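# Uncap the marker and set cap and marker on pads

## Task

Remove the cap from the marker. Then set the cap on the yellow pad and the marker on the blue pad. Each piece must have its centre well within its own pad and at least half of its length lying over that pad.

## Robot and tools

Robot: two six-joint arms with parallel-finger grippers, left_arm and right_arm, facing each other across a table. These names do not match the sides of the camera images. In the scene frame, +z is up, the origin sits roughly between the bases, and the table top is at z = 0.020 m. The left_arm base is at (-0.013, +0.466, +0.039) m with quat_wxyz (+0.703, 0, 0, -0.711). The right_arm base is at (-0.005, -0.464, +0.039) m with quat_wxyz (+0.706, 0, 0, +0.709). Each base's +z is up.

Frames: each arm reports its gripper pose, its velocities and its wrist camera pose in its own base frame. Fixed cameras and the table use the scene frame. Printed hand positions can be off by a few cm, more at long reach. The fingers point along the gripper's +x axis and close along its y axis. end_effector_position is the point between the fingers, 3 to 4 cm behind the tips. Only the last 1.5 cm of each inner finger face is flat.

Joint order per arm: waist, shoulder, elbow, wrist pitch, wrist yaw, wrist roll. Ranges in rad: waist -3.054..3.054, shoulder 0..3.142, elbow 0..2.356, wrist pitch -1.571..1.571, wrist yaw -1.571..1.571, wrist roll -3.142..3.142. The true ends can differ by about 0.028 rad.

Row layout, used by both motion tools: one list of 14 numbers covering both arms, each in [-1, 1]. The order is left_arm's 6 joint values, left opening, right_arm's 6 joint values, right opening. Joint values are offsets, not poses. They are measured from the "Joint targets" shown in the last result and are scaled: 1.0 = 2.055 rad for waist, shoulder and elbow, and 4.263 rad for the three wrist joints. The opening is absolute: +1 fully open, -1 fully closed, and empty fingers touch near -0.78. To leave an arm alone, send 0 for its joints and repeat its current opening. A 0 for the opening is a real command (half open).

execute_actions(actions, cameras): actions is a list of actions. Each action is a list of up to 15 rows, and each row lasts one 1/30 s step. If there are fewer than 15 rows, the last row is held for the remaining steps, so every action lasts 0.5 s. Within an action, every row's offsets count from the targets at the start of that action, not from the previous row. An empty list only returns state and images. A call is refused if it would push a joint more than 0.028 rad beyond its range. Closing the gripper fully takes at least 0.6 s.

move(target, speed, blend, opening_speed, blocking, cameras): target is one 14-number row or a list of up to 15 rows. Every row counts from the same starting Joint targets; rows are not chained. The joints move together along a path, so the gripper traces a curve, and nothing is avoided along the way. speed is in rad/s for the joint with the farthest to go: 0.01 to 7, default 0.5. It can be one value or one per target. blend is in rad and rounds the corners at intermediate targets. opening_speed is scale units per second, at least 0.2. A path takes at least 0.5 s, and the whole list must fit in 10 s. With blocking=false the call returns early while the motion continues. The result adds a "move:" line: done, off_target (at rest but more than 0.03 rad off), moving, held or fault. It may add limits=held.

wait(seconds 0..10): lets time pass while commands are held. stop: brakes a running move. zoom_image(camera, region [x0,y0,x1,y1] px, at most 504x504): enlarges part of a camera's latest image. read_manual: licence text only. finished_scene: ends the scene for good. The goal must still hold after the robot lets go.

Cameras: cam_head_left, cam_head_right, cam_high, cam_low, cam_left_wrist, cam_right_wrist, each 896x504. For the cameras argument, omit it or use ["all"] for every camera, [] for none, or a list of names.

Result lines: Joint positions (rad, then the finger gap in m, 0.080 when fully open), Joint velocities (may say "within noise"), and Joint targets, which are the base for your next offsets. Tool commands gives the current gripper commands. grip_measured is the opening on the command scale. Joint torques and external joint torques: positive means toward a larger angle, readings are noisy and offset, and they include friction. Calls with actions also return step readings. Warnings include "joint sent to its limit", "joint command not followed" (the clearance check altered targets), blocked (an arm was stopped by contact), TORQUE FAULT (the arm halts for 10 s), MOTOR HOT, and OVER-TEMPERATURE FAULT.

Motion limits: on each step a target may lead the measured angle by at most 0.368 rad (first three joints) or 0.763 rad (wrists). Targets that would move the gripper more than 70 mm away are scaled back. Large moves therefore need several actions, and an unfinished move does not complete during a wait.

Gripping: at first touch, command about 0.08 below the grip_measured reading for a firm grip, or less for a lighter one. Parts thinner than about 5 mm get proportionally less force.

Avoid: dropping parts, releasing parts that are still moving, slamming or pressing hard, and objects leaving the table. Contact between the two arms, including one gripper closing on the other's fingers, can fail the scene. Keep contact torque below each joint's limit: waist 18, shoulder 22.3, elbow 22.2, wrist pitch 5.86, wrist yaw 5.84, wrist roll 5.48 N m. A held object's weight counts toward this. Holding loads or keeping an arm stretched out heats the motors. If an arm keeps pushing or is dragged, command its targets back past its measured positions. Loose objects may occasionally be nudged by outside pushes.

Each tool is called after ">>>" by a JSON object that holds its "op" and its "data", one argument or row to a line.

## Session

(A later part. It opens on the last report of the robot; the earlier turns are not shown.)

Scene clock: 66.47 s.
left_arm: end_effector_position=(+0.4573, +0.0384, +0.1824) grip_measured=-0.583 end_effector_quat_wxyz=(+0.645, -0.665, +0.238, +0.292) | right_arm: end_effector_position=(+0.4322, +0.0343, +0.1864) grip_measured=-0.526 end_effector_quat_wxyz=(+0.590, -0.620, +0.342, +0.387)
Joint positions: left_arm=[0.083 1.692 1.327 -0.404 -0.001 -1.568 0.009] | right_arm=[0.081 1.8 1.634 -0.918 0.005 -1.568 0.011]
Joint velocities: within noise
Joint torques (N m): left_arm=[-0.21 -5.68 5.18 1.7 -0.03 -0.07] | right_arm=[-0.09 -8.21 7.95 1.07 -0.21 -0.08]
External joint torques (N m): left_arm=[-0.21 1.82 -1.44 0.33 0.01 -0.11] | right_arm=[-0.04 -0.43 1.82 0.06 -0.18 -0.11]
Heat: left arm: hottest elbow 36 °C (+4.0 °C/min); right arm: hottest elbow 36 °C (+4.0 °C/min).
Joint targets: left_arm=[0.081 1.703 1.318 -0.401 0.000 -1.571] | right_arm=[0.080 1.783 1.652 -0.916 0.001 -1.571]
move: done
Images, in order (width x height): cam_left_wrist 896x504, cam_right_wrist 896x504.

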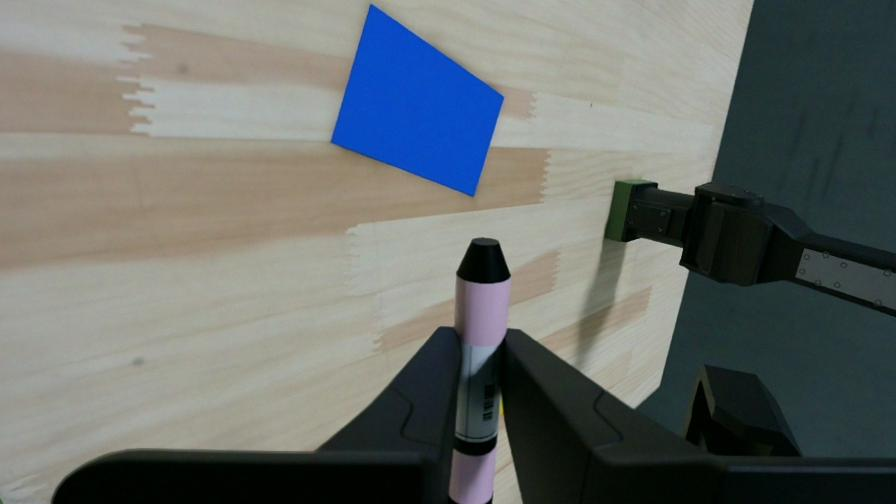

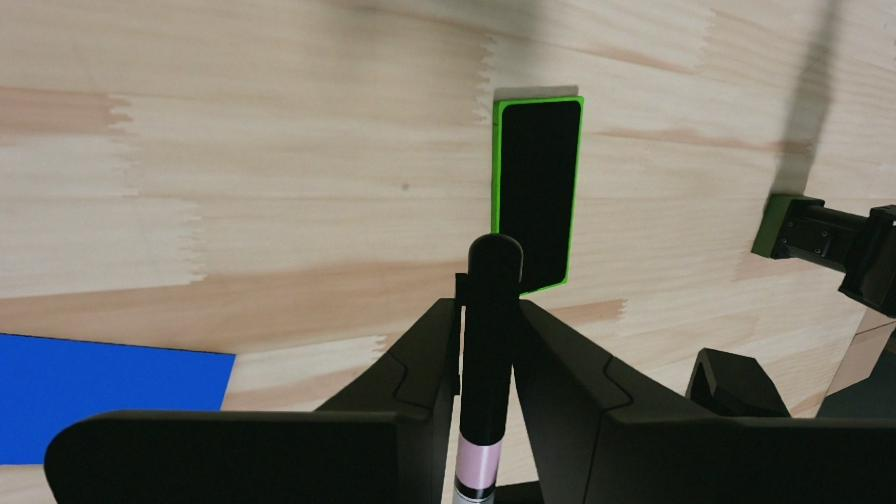

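>>> {"op": "move", "data": {
  "target": [0.0487,0,0,0,0,0,-1,0.0487,0,0,0,0,0,-1],
  "speed": 0.2
}}

Scene clock: 68.53 s.
left_arm: end_effector_position=(+0.4563, +0.0481, +0.1825) grip_measured=-0.583 end_effector_quat_wxyz=(+0.634, -0.676, +0.240, +0.288) | right_arm: end_effector_position=(+0.4310, +0.0462, +0.1865) grip_measured=-0.526 end_effector_quat_wxyz=(-0.576, +0.635, -0.341, -0.387)
Joint positions: left_arm=[0.12 1.692 1.327 -0.404 0.046 -1.568 0.009] | right_arm=[0.122 1.8 1.634 -0.918 0.045 -1.568 0.011]
Joint velocities: within noise
Joint torques (N m): left_arm=[5.53 -5.69 5.17 1.71 -1.61 -0.07] | right_arm=[5.72 -8.22 7.95 1.07 -1.66 -0.08]
External joint torques (N m): left_arm=[5.51 1.74 -1.41 0.34 -1.59 -0.1] | right_arm=[5.76 -0.33 1.7 0.02 -1.64 -0.1]
Heat: left arm: hottest elbow 36 °C (+4.0 °C/min); right arm: hottest elbow 36 °C (+4.0 °C/min).
Joint targets: left_arm=[0.181 1.703 1.318 -0.401 0.000 -1.571] | right_arm=[0.180 1.783 1.652 -0.916 0.000 -1.571]
move: off_target (left_arm, right_arm); left_arm: the waist is farthest, 0.061 rad from its target; right_arm: the waist is farthest, 0.058 rad from its target

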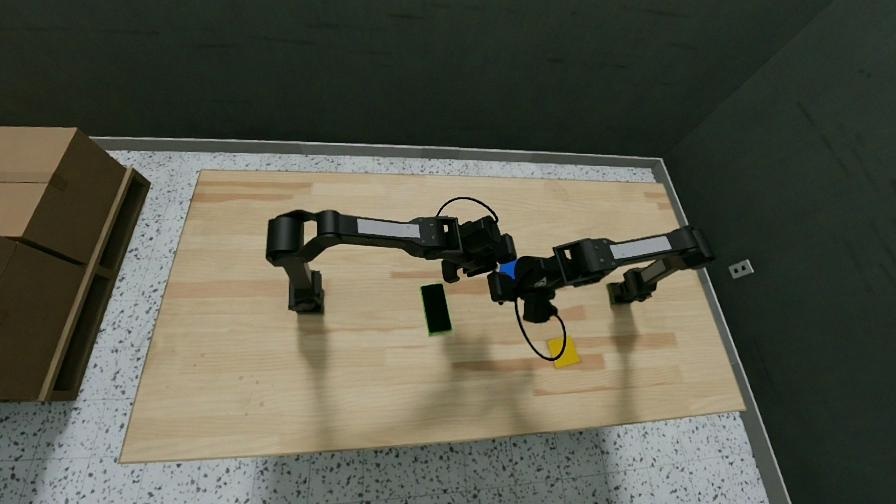

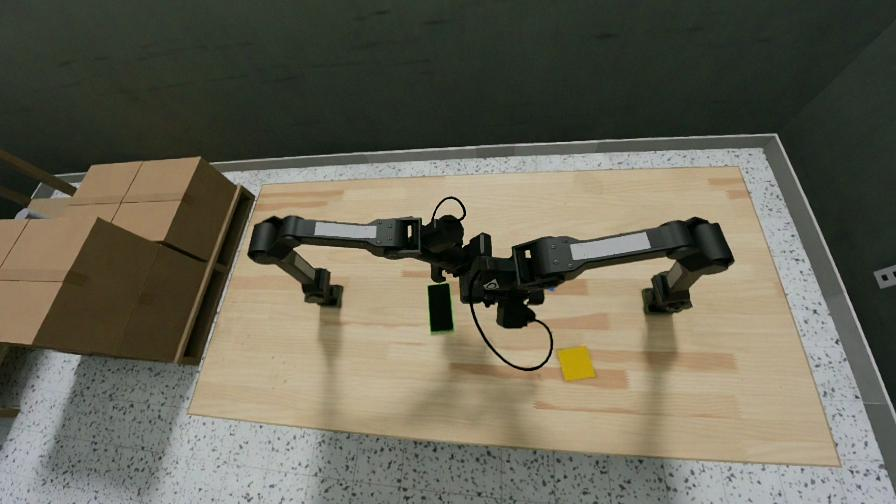

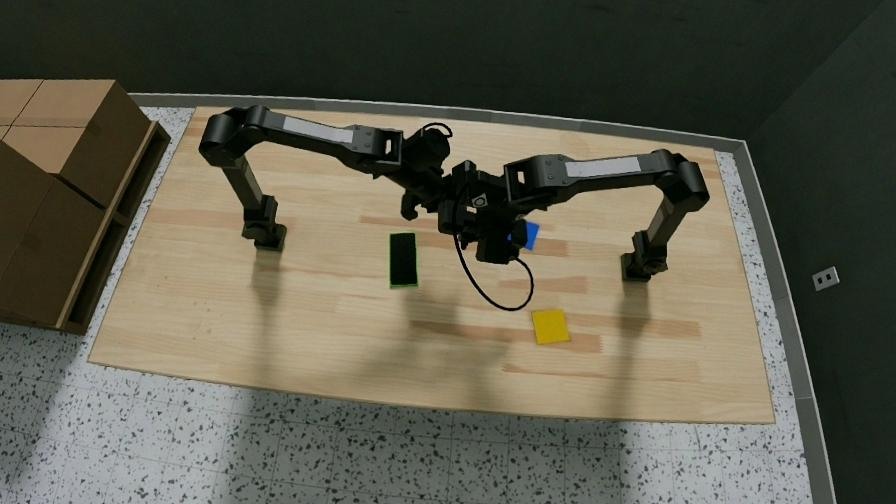

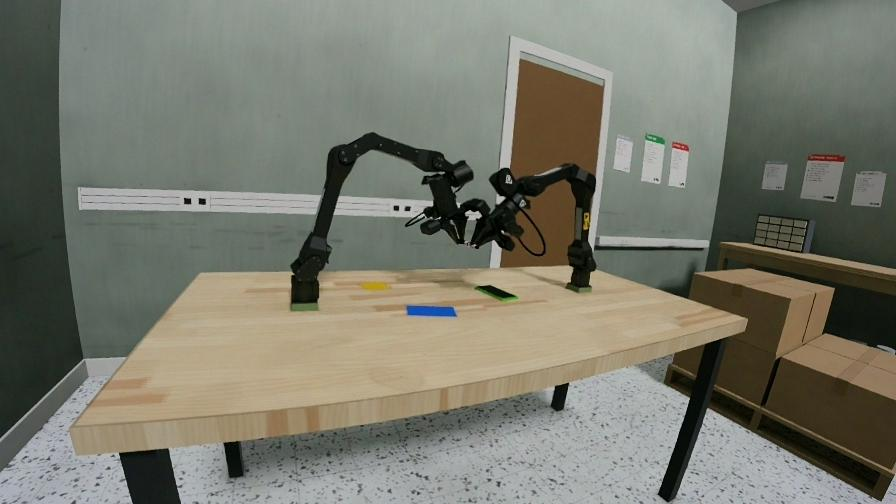

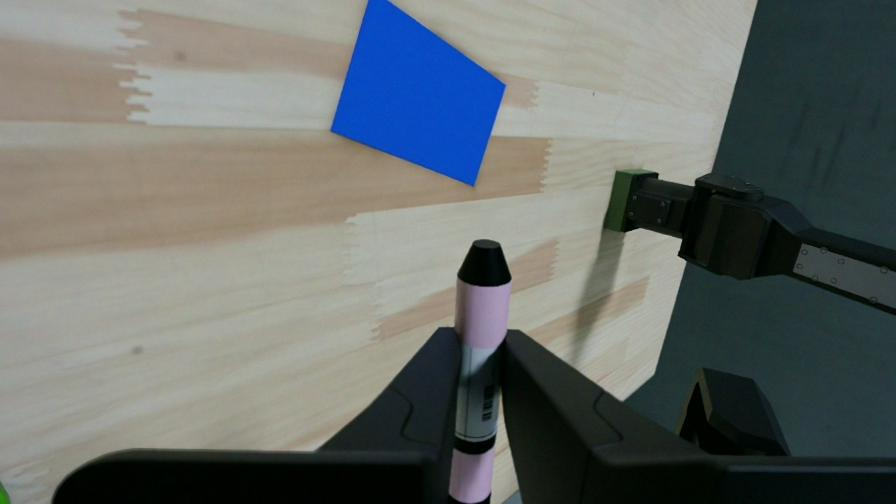

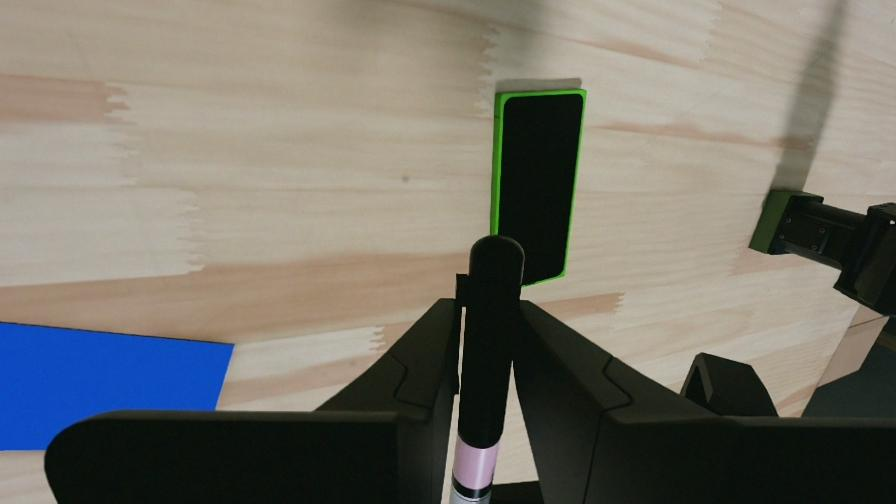

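>>> {"op": "move", "data": {
  "target": [0.03,0,0,0,0,0,-1,0.03,0,0,0,0,0,-1],
  "speed": 0.1,
  "cameras": ["cam_left_wrist","cam_right_wrist"]
}}

Scene clock: 71.50 s.
left_arm: end_effector_position=(+0.4457, +0.1097, +0.1821) grip_measured=-0.583 end_effector_quat_wxyz=(-0.619, +0.682, -0.185, -0.342) | right_arm: end_effector_position=(+0.4214, +0.1037, +0.1870) grip_measured=-0.526 end_effector_quat_wxyz=(-0.559, +0.645, -0.289, -0.434)
Joint positions: left_arm=[0.242 1.692 1.327 -0.404 0.001 -1.568 0.009] | right_arm=[0.241 1.8 1.635 -0.917 -0.001 -1.569 0.011]
Joint velocities: within noise
Joint torques (N m): left_arm=[-0.08 -5.77 5.17 1.68 -0.1 -0.07] | right_arm=[0.09 -8.2 7.88 0.96 0.01 -0.07]
External joint torques (N m): left_arm=[-0.09 1.75 -1.42 0.32 -0.06 -0.11] | right_arm=[0.08 -0.47 1.81 -0.02 0.06 -0.09]
Heat: left arm: hottest elbow 36 °C (+3.0 °C/min); right arm: hottest elbow 36 °C (+4.0 °C/min).
Joint targets: left_arm=[0.243 1.703 1.318 -0.400 0.000 -1.571] | right_arm=[0.241 1.783 1.652 -0.915 0.000 -1.571]
move: done
Images, in order (width x height): cam_left_wrist 896x504, cam_right_wrist 896x504.

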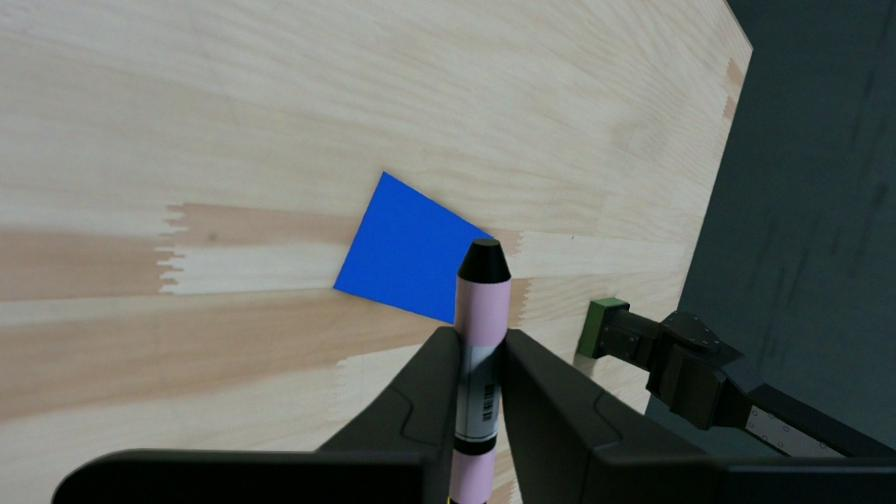

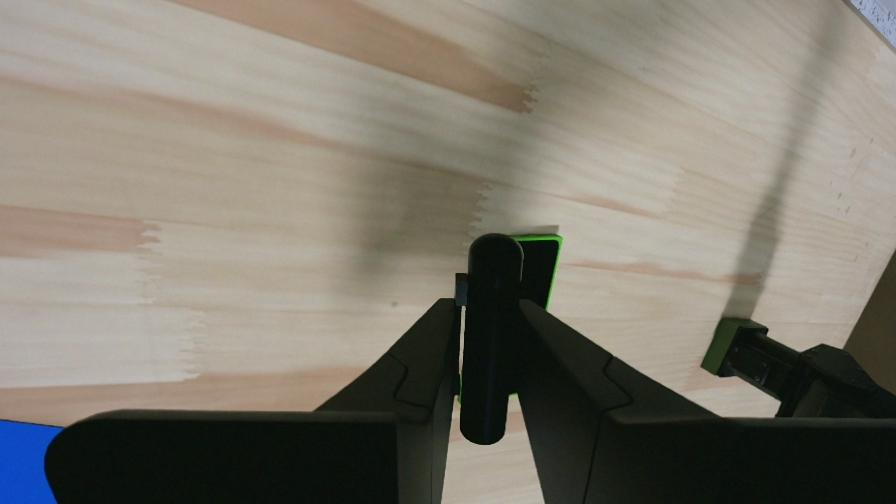

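>>> {"op": "move", "data": {
  "target": [
    [0,0,0,0,0,0,-1,0.2034,-0.0649,-0.2323,-0.0425,0,0.1161,-1],
    [-0.0234,0.3059,0.3046,0.0006,0,0,-1,0.2034,-0.0187,-0.3185,0.0214,0,0.1161,-1]
  ],
  "speed": [0.6,0.4]
}}

>>> {"op": "zoom_image", "data": {
  "camera": "cam_high",
  "region": [400, 130, 640, 370]
}}

>>> {"op": "zoom_image", "data": {
  "camera": "cam_low",
  "region": [330, 180, 530, 330]
}}

Scene clock: 88.50 s.
left_arm: end_effector_position=(+0.5911, +0.1172, +0.1064) grip_measured=-0.583 end_effector_quat_wxyz=(+0.624, -0.676, +0.207, +0.333) | right_arm: end_effector_position=(+0.2288, +0.1773, +0.0269) grip_measured=-0.525 end_effector_quat_wxyz=(-0.462, +0.540, -0.452, -0.539)
Joint positions: left_arm=[0.196 2.316 1.93 -0.401 0.001 -1.568 0.009] | right_arm=[0.659 1.737 1.007 -0.826 -0.001 -1.078 0.011]
Joint velocities: within noise
Joint torques (N m): left_arm=[-0.16 -9.03 7.77 1.63 -0.1 -0.06] | right_arm=[0.13 -4.28 4.04 0.41 0.01 0.04]
External joint torques (N m): left_arm=[-0.16 2.73 1.11 0.25 -0.06 -0.1] | right_arm=[0.11 1.8 -0.85 0.08 0.07 0.04]
Heat: left arm: hottest elbow 35 °C (+0.0 °C/min); right arm: hottest elbow 38 °C (+4.0 °C/min).
Joint targets: left_arm=[0.194 2.332 1.944 -0.398 0.000 -1.571] | right_arm=[0.659 1.745 0.998 -0.824 0.000 -1.076]
move: done

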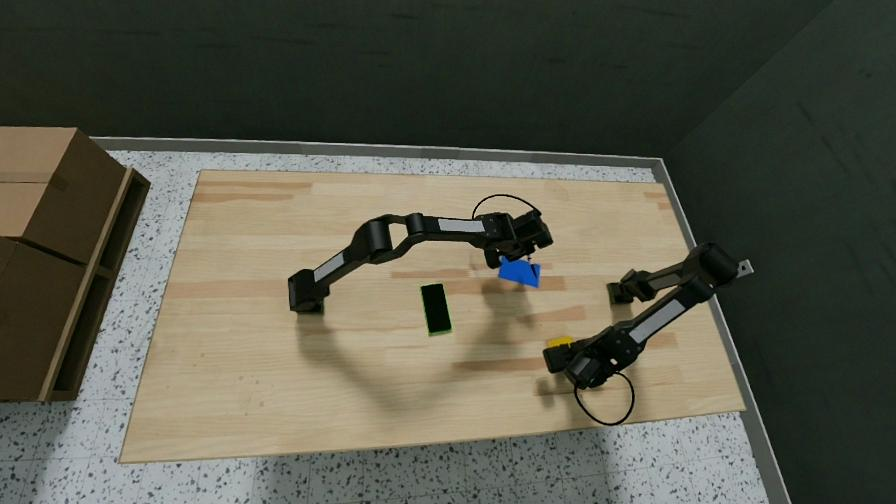

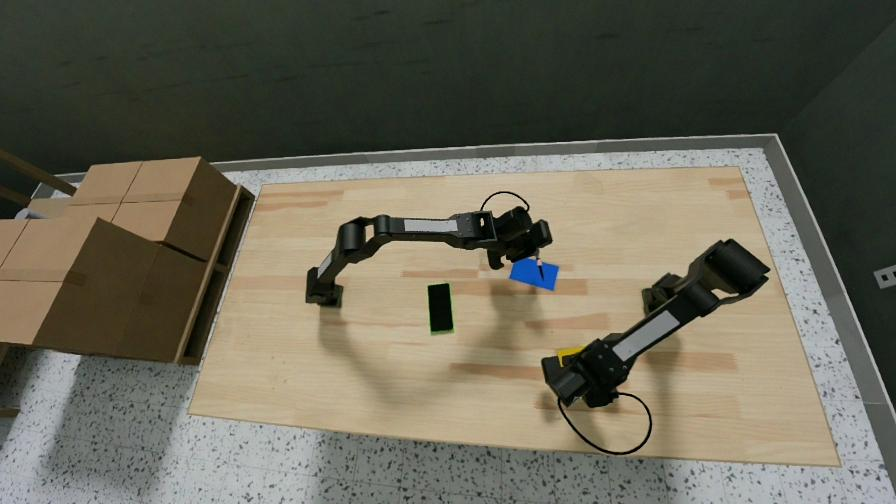

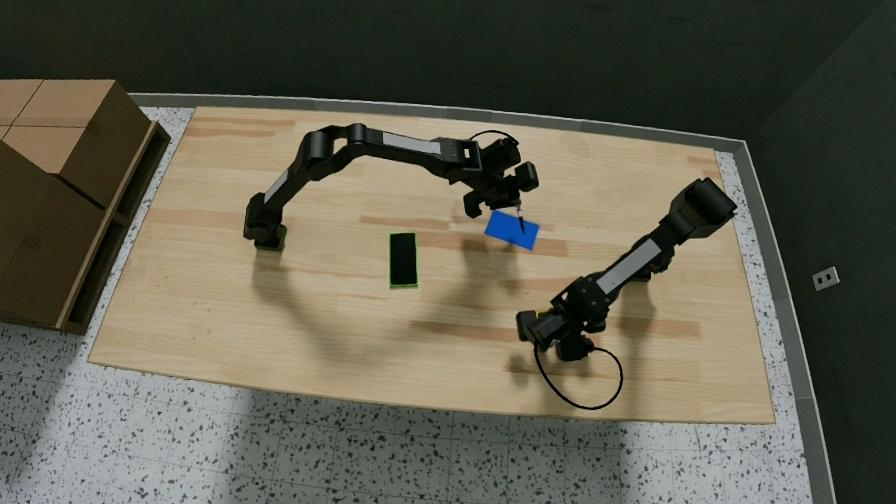

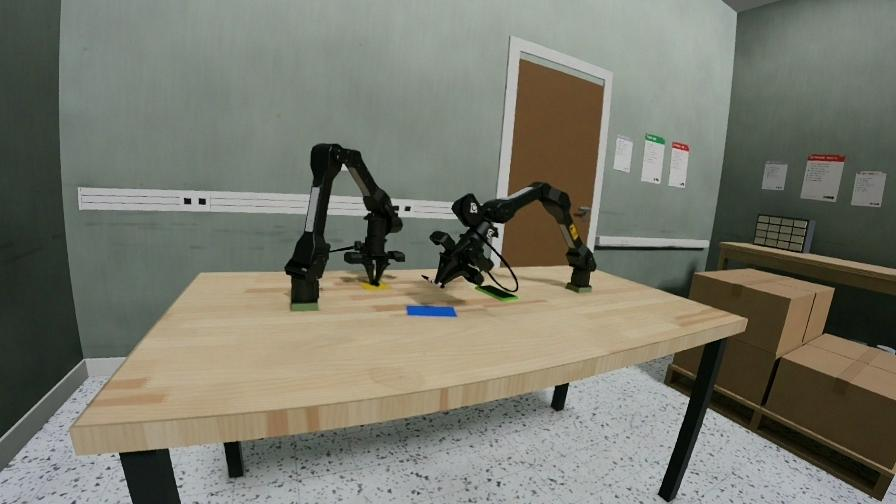

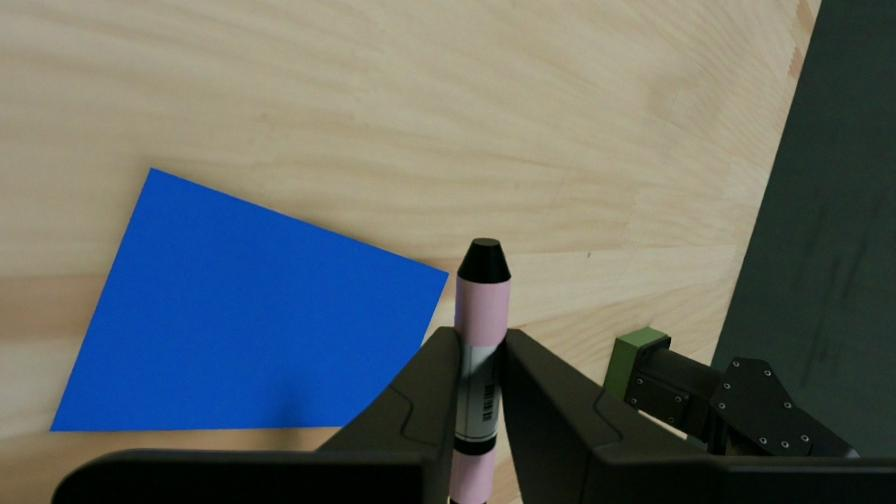

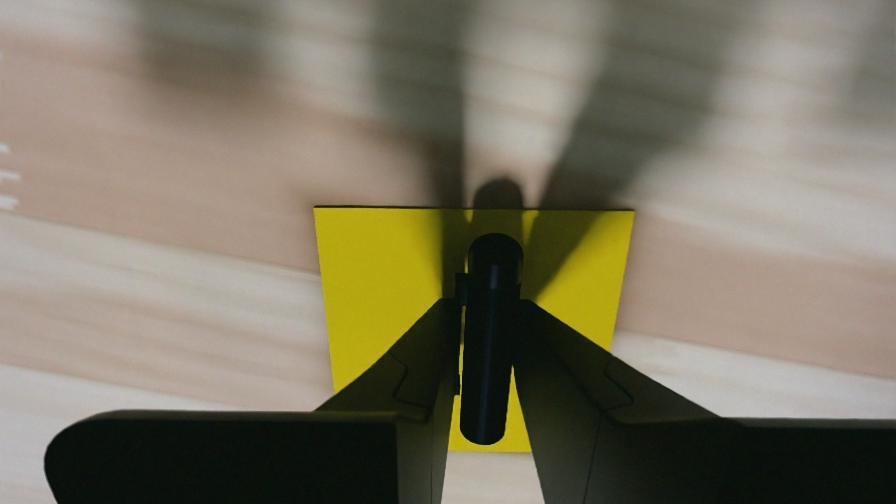

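Scaled by 2.100.

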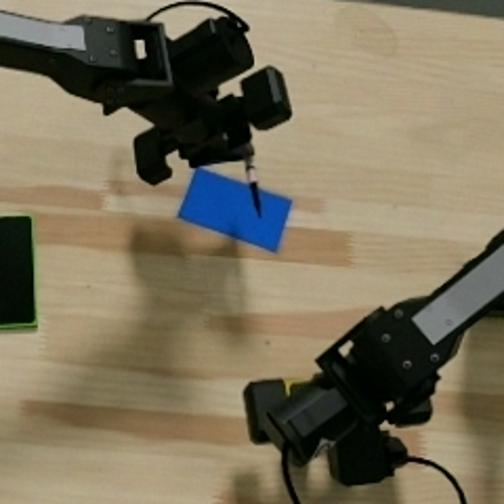

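Scaled by 2.520.

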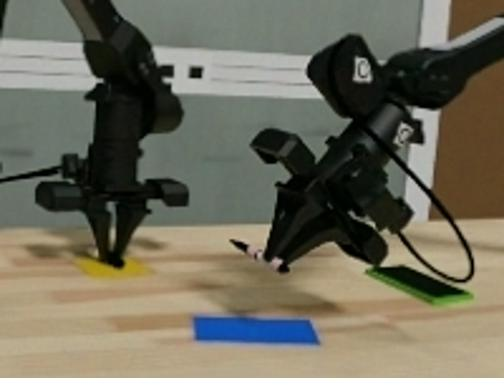

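>>> {"op": "move", "data": {
  "target": [
    [0,0,0,0,0,0,-1,0,0,0,0,0,0,-0.1],
    [-0.0063,0.1445,0.1908,-0.0835,0,0,-1,0,-0.0463,0.086,-0.0638,0,0,-0.1]
  ],
  "speed": 0.25,
  "opening_speed": 0.8
}}

>>> {"op": "zoom_image", "data": {
  "camera": "cam_high",
  "region": [400, 130, 640, 370]
}}

>>> {"op": "zoom_image", "data": {
  "camera": "cam_low",
  "region": [330, 180, 530, 330]
}}

Scene clock: 99.10 s.
left_arm: end_effector_position=(+0.5998, +0.1113, +0.0379) grip_measured=-0.583 end_effector_quat_wxyz=(-0.580, +0.643, -0.294, -0.405) | right_arm: end_effector_position=(+0.2227, +0.1726, +0.0825) grip_measured=-0.104 end_effector_quat_wxyz=(-0.447, +0.537, -0.466, -0.542)
Joint positions: left_arm=[0.184 2.609 2.322 -0.752 0.001 -1.568 0.009] | right_arm=[0.659 1.663 1.159 -1.094 -0.001 -1.078 0.03]
Joint velocities: within noise
Joint torques (N m): left_arm=[-0.16 -9.85 7.51 1.01 -0.1 -0.08] | right_arm=[0.12 -6.22 6.84 0.13 0.01 0.03]
External joint torques (N m): left_arm=[-0.14 3.1 1.07 -0.08 -0.06 -0.1] | right_arm=[0.13 -0.33 1.6 -0.13 0.06 0.03]
Heat: left arm: hottest elbow 37 °C (+1.0 °C/min); right arm: hottest elbow 38 °C (+4.1 °C/min).
Joint targets: left_arm=[0.181 2.628 2.336 -0.754 0.000 -1.571] | right_arm=[0.659 1.650 1.174 -1.096 0.000 -1.076]
move: done

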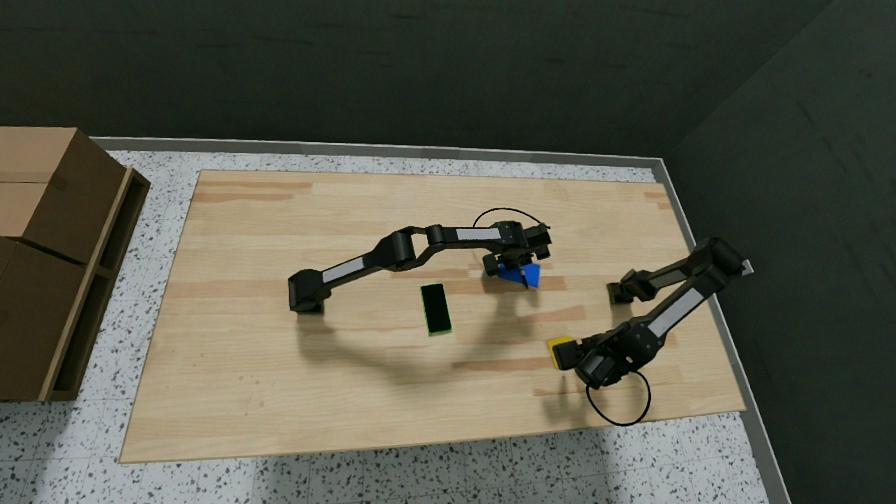

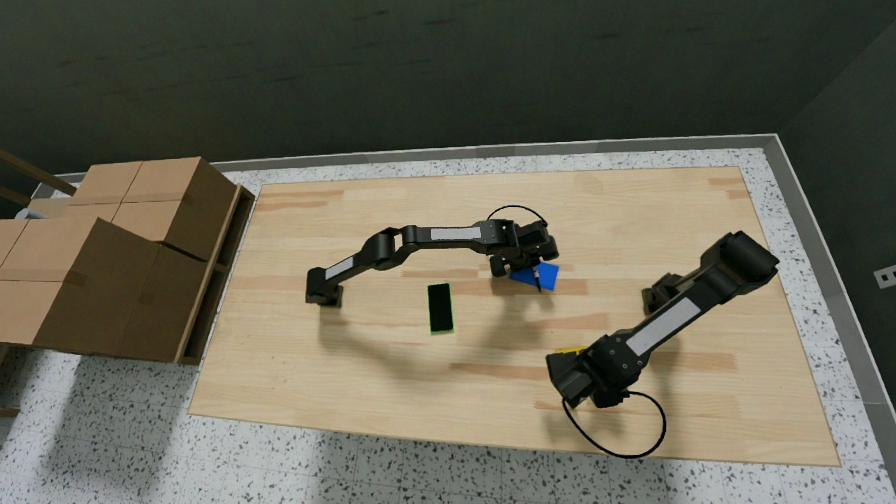

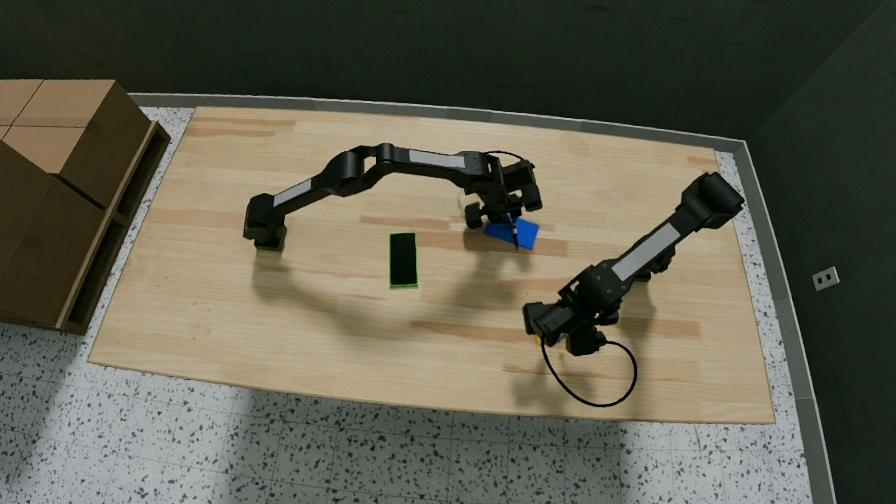

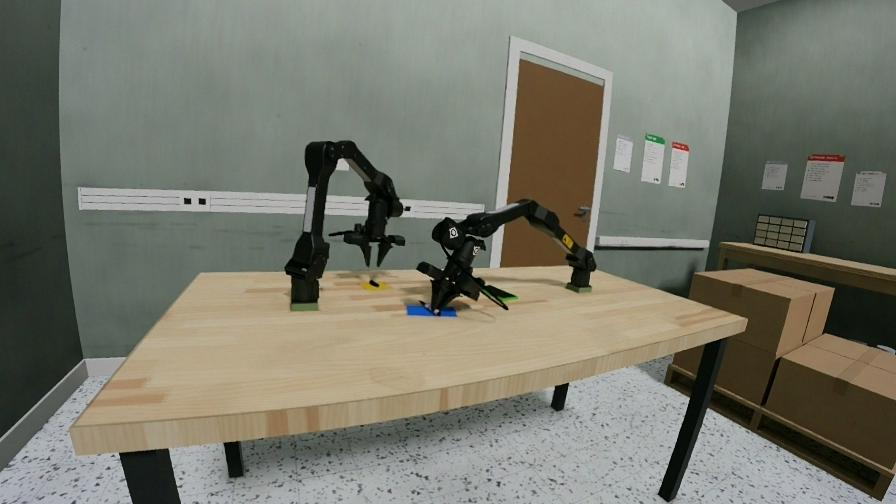

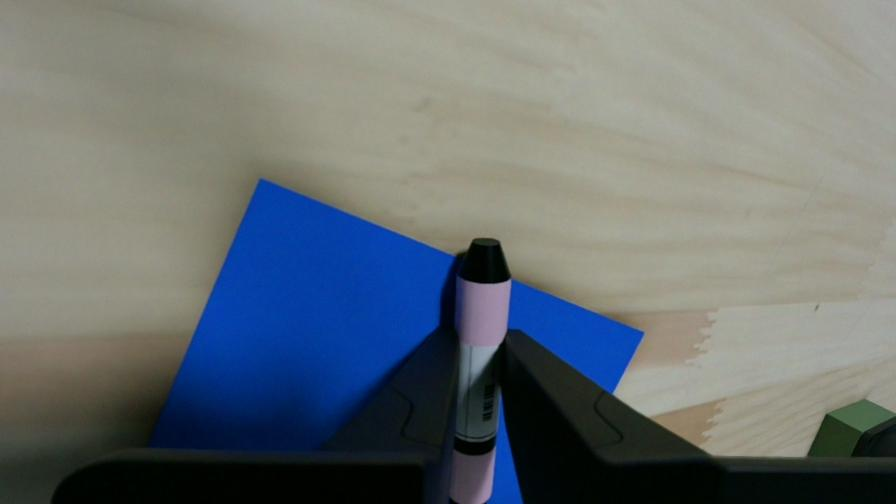

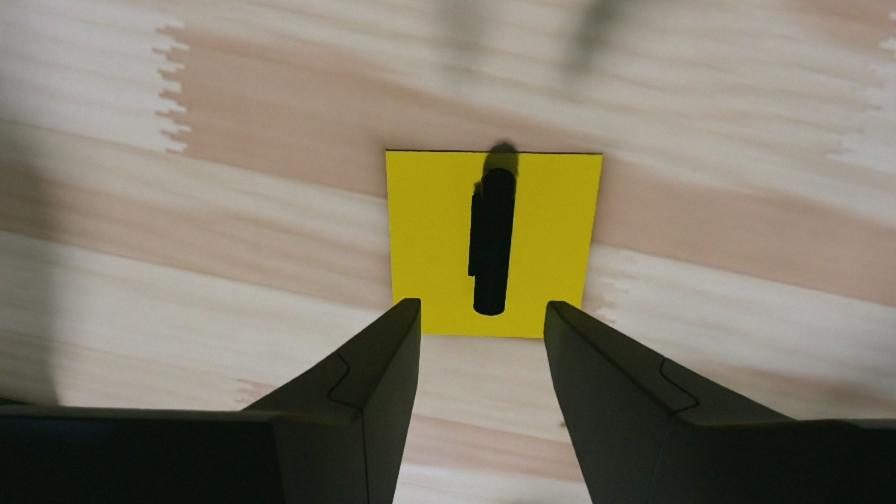

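Scaled by 2.100.

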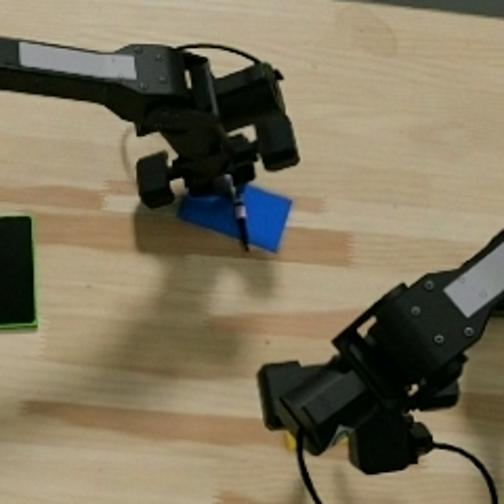

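Scaled by 2.520.

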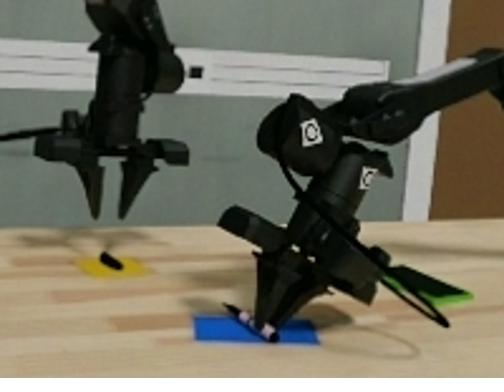

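>>> {"op": "move", "data": {
  "target": [0,0.0051,-0.0202,0.0119,0,0,-1,0,0,0,0,0,0,-0.1],
  "speed": 0.1,
  "cameras": ["cam_left_wrist","cam_low"]
}}

>>> {"op": "zoom_image", "data": {
  "camera": "cam_low",
  "region": [390, 270, 490, 330]
}}

Scene clock: 102.27 s.
left_arm: end_effector_position=(+0.6055, +0.1124, +0.0347) grip_measured=-0.583 end_effector_quat_wxyz=(-0.585, +0.647, -0.285, -0.397) | right_arm: end_effector_position=(+0.2226, +0.1725, +0.0825) grip_measured=-0.104 end_effector_quat_wxyz=(-0.447, +0.537, -0.466, -0.542)
Joint positions: left_arm=[0.184 2.615 2.309 -0.704 0.001 -1.568 0.009] | right_arm=[0.659 1.663 1.159 -1.095 -0.001 -1.078 0.03]
Joint velocities: within noise
Joint torques (N m): left_arm=[-0.2 -9.56 4.33 1.21 -0.11 -0.08] | right_arm=[0.12 -6.21 6.83 0.14 0.02 0.03]
External joint torques (N m): left_arm=[-0.22 3.44 -2.14 0.09 -0.06 -0.11] | right_arm=[0.08 -0.31 1.58 -0.13 0.07 0.03]
Heat: left arm: hottest elbow 37 °C (+1.0 °C/min); right arm: hottest elbow 38 °C (+4.0 °C/min).
Joint targets: left_arm=[0.181 2.639 2.294 -0.703 0.000 -1.571] | right_arm=[0.659 1.650 1.174 -1.096 0.000 -1.076]
move: done
Images, in order (width x height): cam_low 896x504, cam_left_wrist 896x504.

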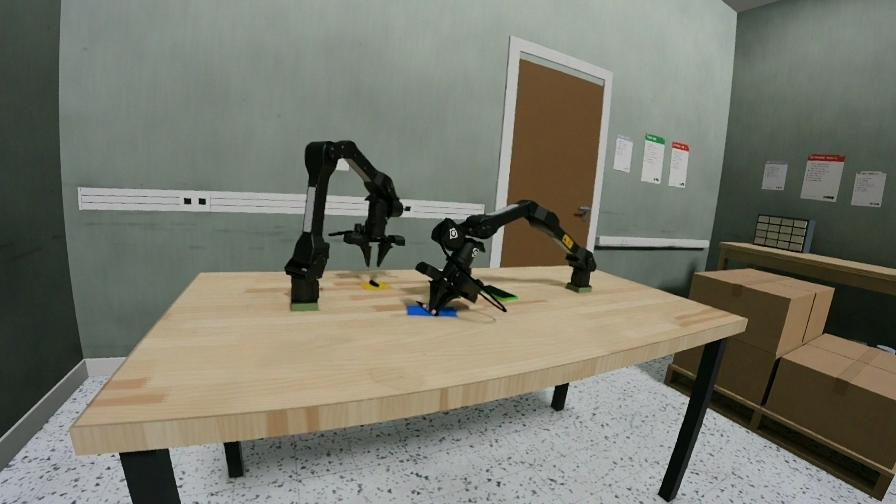

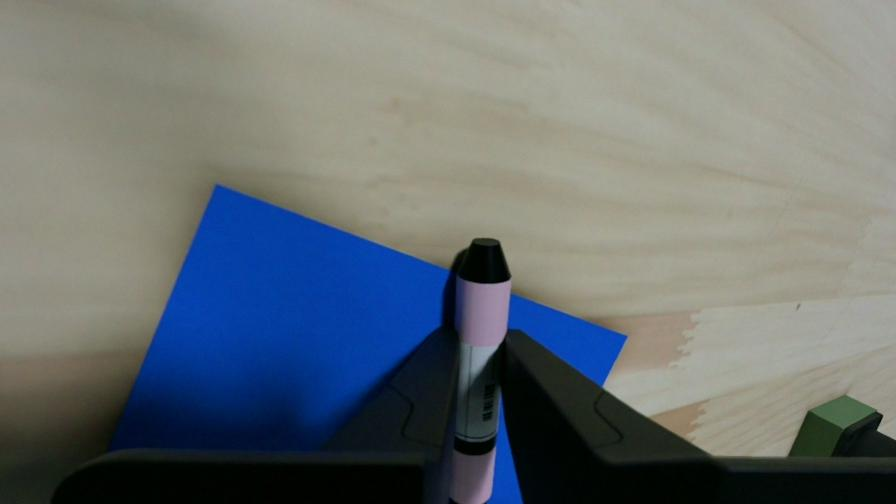

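Scaled by 5.040.

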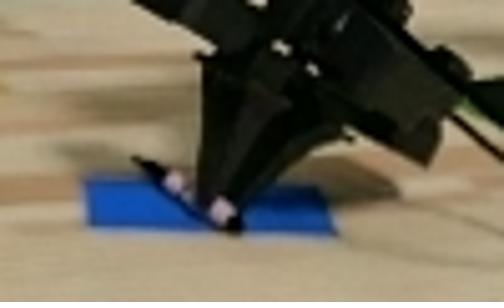

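>>> {"op": "move", "data": {
  "target": [
    [0,-0.003,0.012,-0.007,0,0,-0.583,0,0,0,0,0,0,-0.1],
    [0,-0.003,0.012,-0.007,0,0,-0.38,0,0,0,0,0,0,-0.1],
    [0,-0.1425,-0.0919,-0.0242,0,0,-0.3,0,0,0,0,0,0,-0.1]
  ],
  "speed": [0.1,0.1,0.2],
  "opening_speed": 0.4
}}

>>> {"op": "zoom_image", "data": {
  "camera": "cam_high",
  "region": [400, 130, 640, 370]
}}

>>> {"op": "zoom_image", "data": {
  "camera": "cam_low",
  "region": [390, 270, 490, 330]
}}

Scene clock: 109.50 s.
left_arm: end_effector_position=(+0.5587, +0.1037, +0.0954) grip_measured=-0.304 end_effector_quat_wxyz=(-0.576, +0.640, -0.300, -0.410) | right_arm: end_effector_position=(+0.2226, +0.1725, +0.0825) grip_measured=-0.104 end_effector_quat_wxyz=(-0.447, +0.537, -0.466, -0.542)
Joint positions: left_arm=[0.184 2.367 2.115 -0.805 0.001 -1.568 0.021] | right_arm=[0.659 1.663 1.159 -1.095 -0.001 -1.078 0.03]
Joint velocities: within noise
Joint torques (N m): left_arm=[-0.23 -12.96 4.8 0.97 -0.1 -0.08] | right_arm=[0.11 -6.21 6.84 0.14 0.01 0.04]
External joint torques (N m): left_arm=[-0.21 -1.16 -1.62 -0.11 -0.06 -0.1] | right_arm=[0.1 -0.31 1.67 -0.09 0.06 0.04]
Heat: left arm: hottest shoulder 37 °C (+10.1 °C/min); right arm: hottest elbow 38 °C (+4.0 °C/min).
Joint targets: left_arm=[0.181 2.346 2.106 -0.806 0.000 -1.571] | right_arm=[0.659 1.650 1.174 -1.096 0.000 -1.076]
move: done

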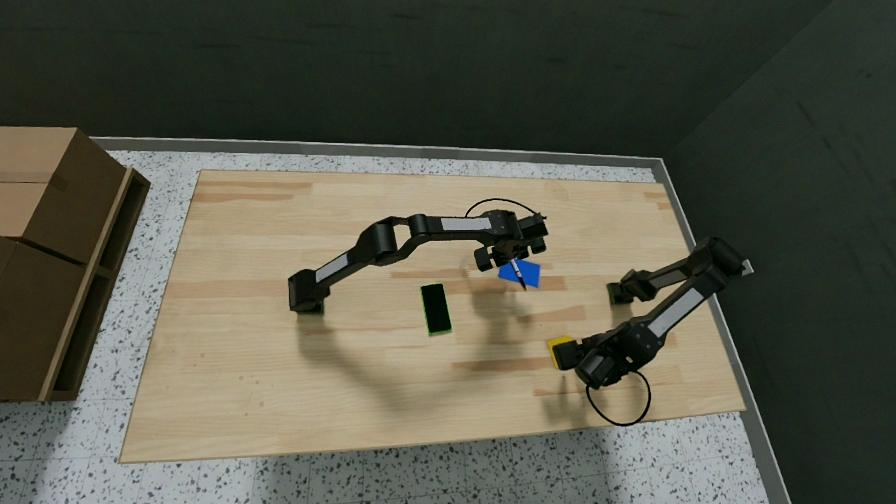

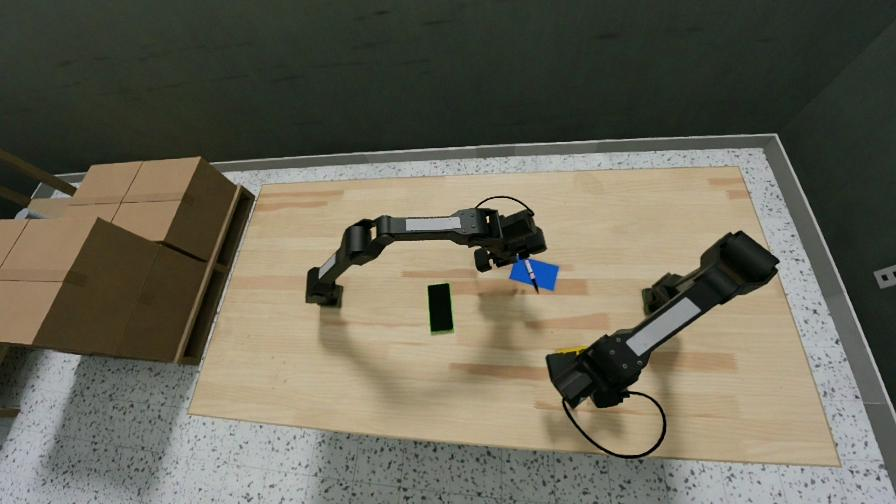

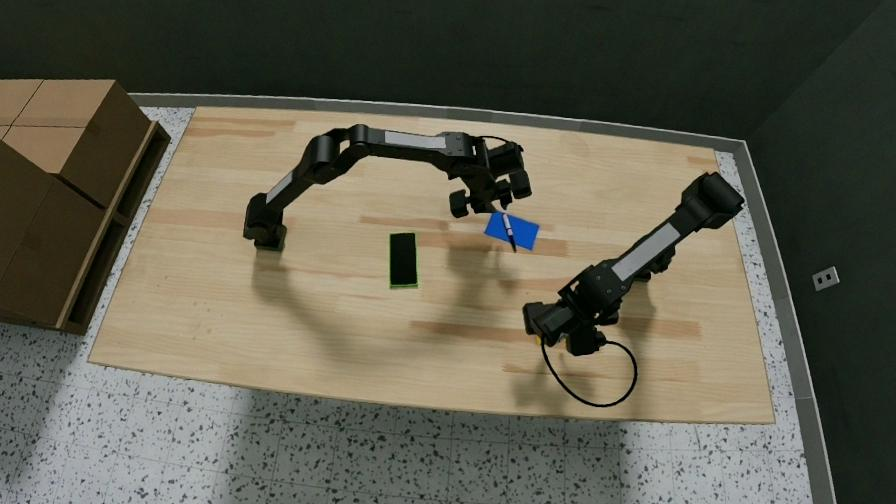

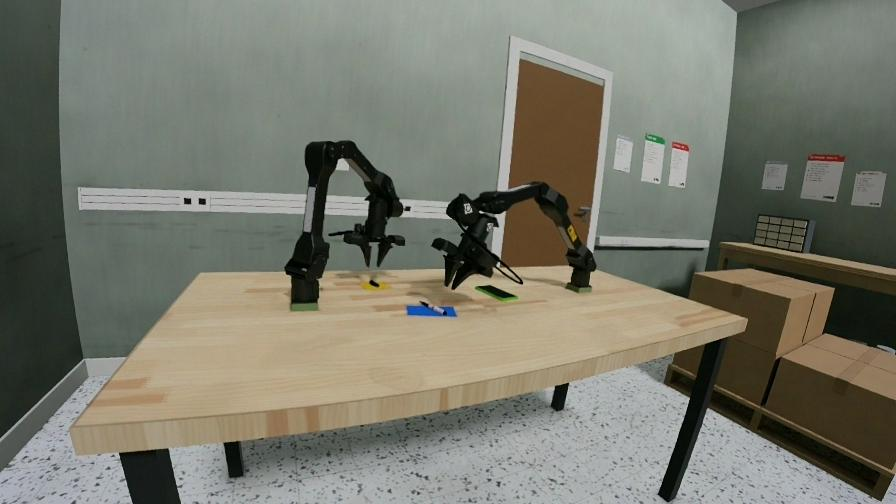

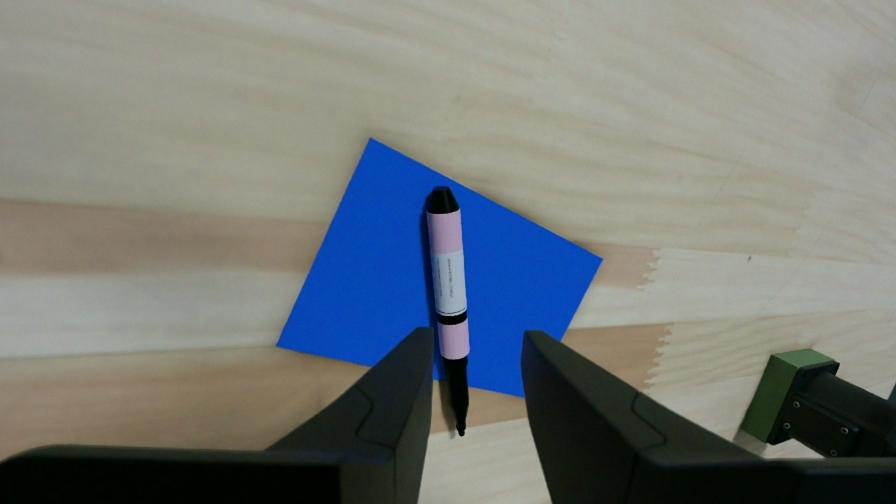

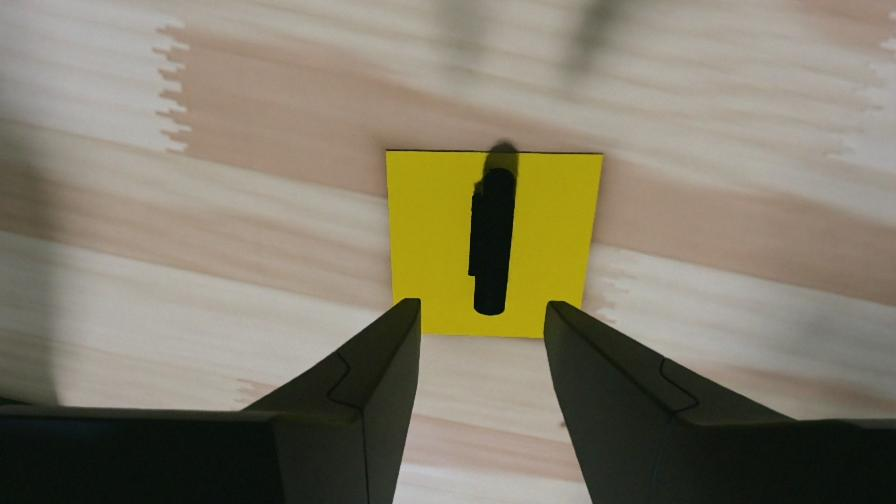

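Scaled by 2.100.

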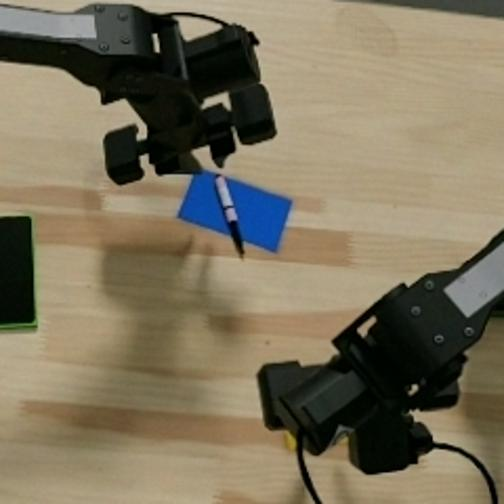

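Scaled by 5.040.

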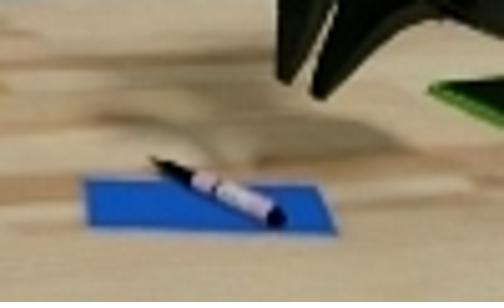

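>>> {"op": "finished_scene", "data": {

}}

The scene is finished: the task was done.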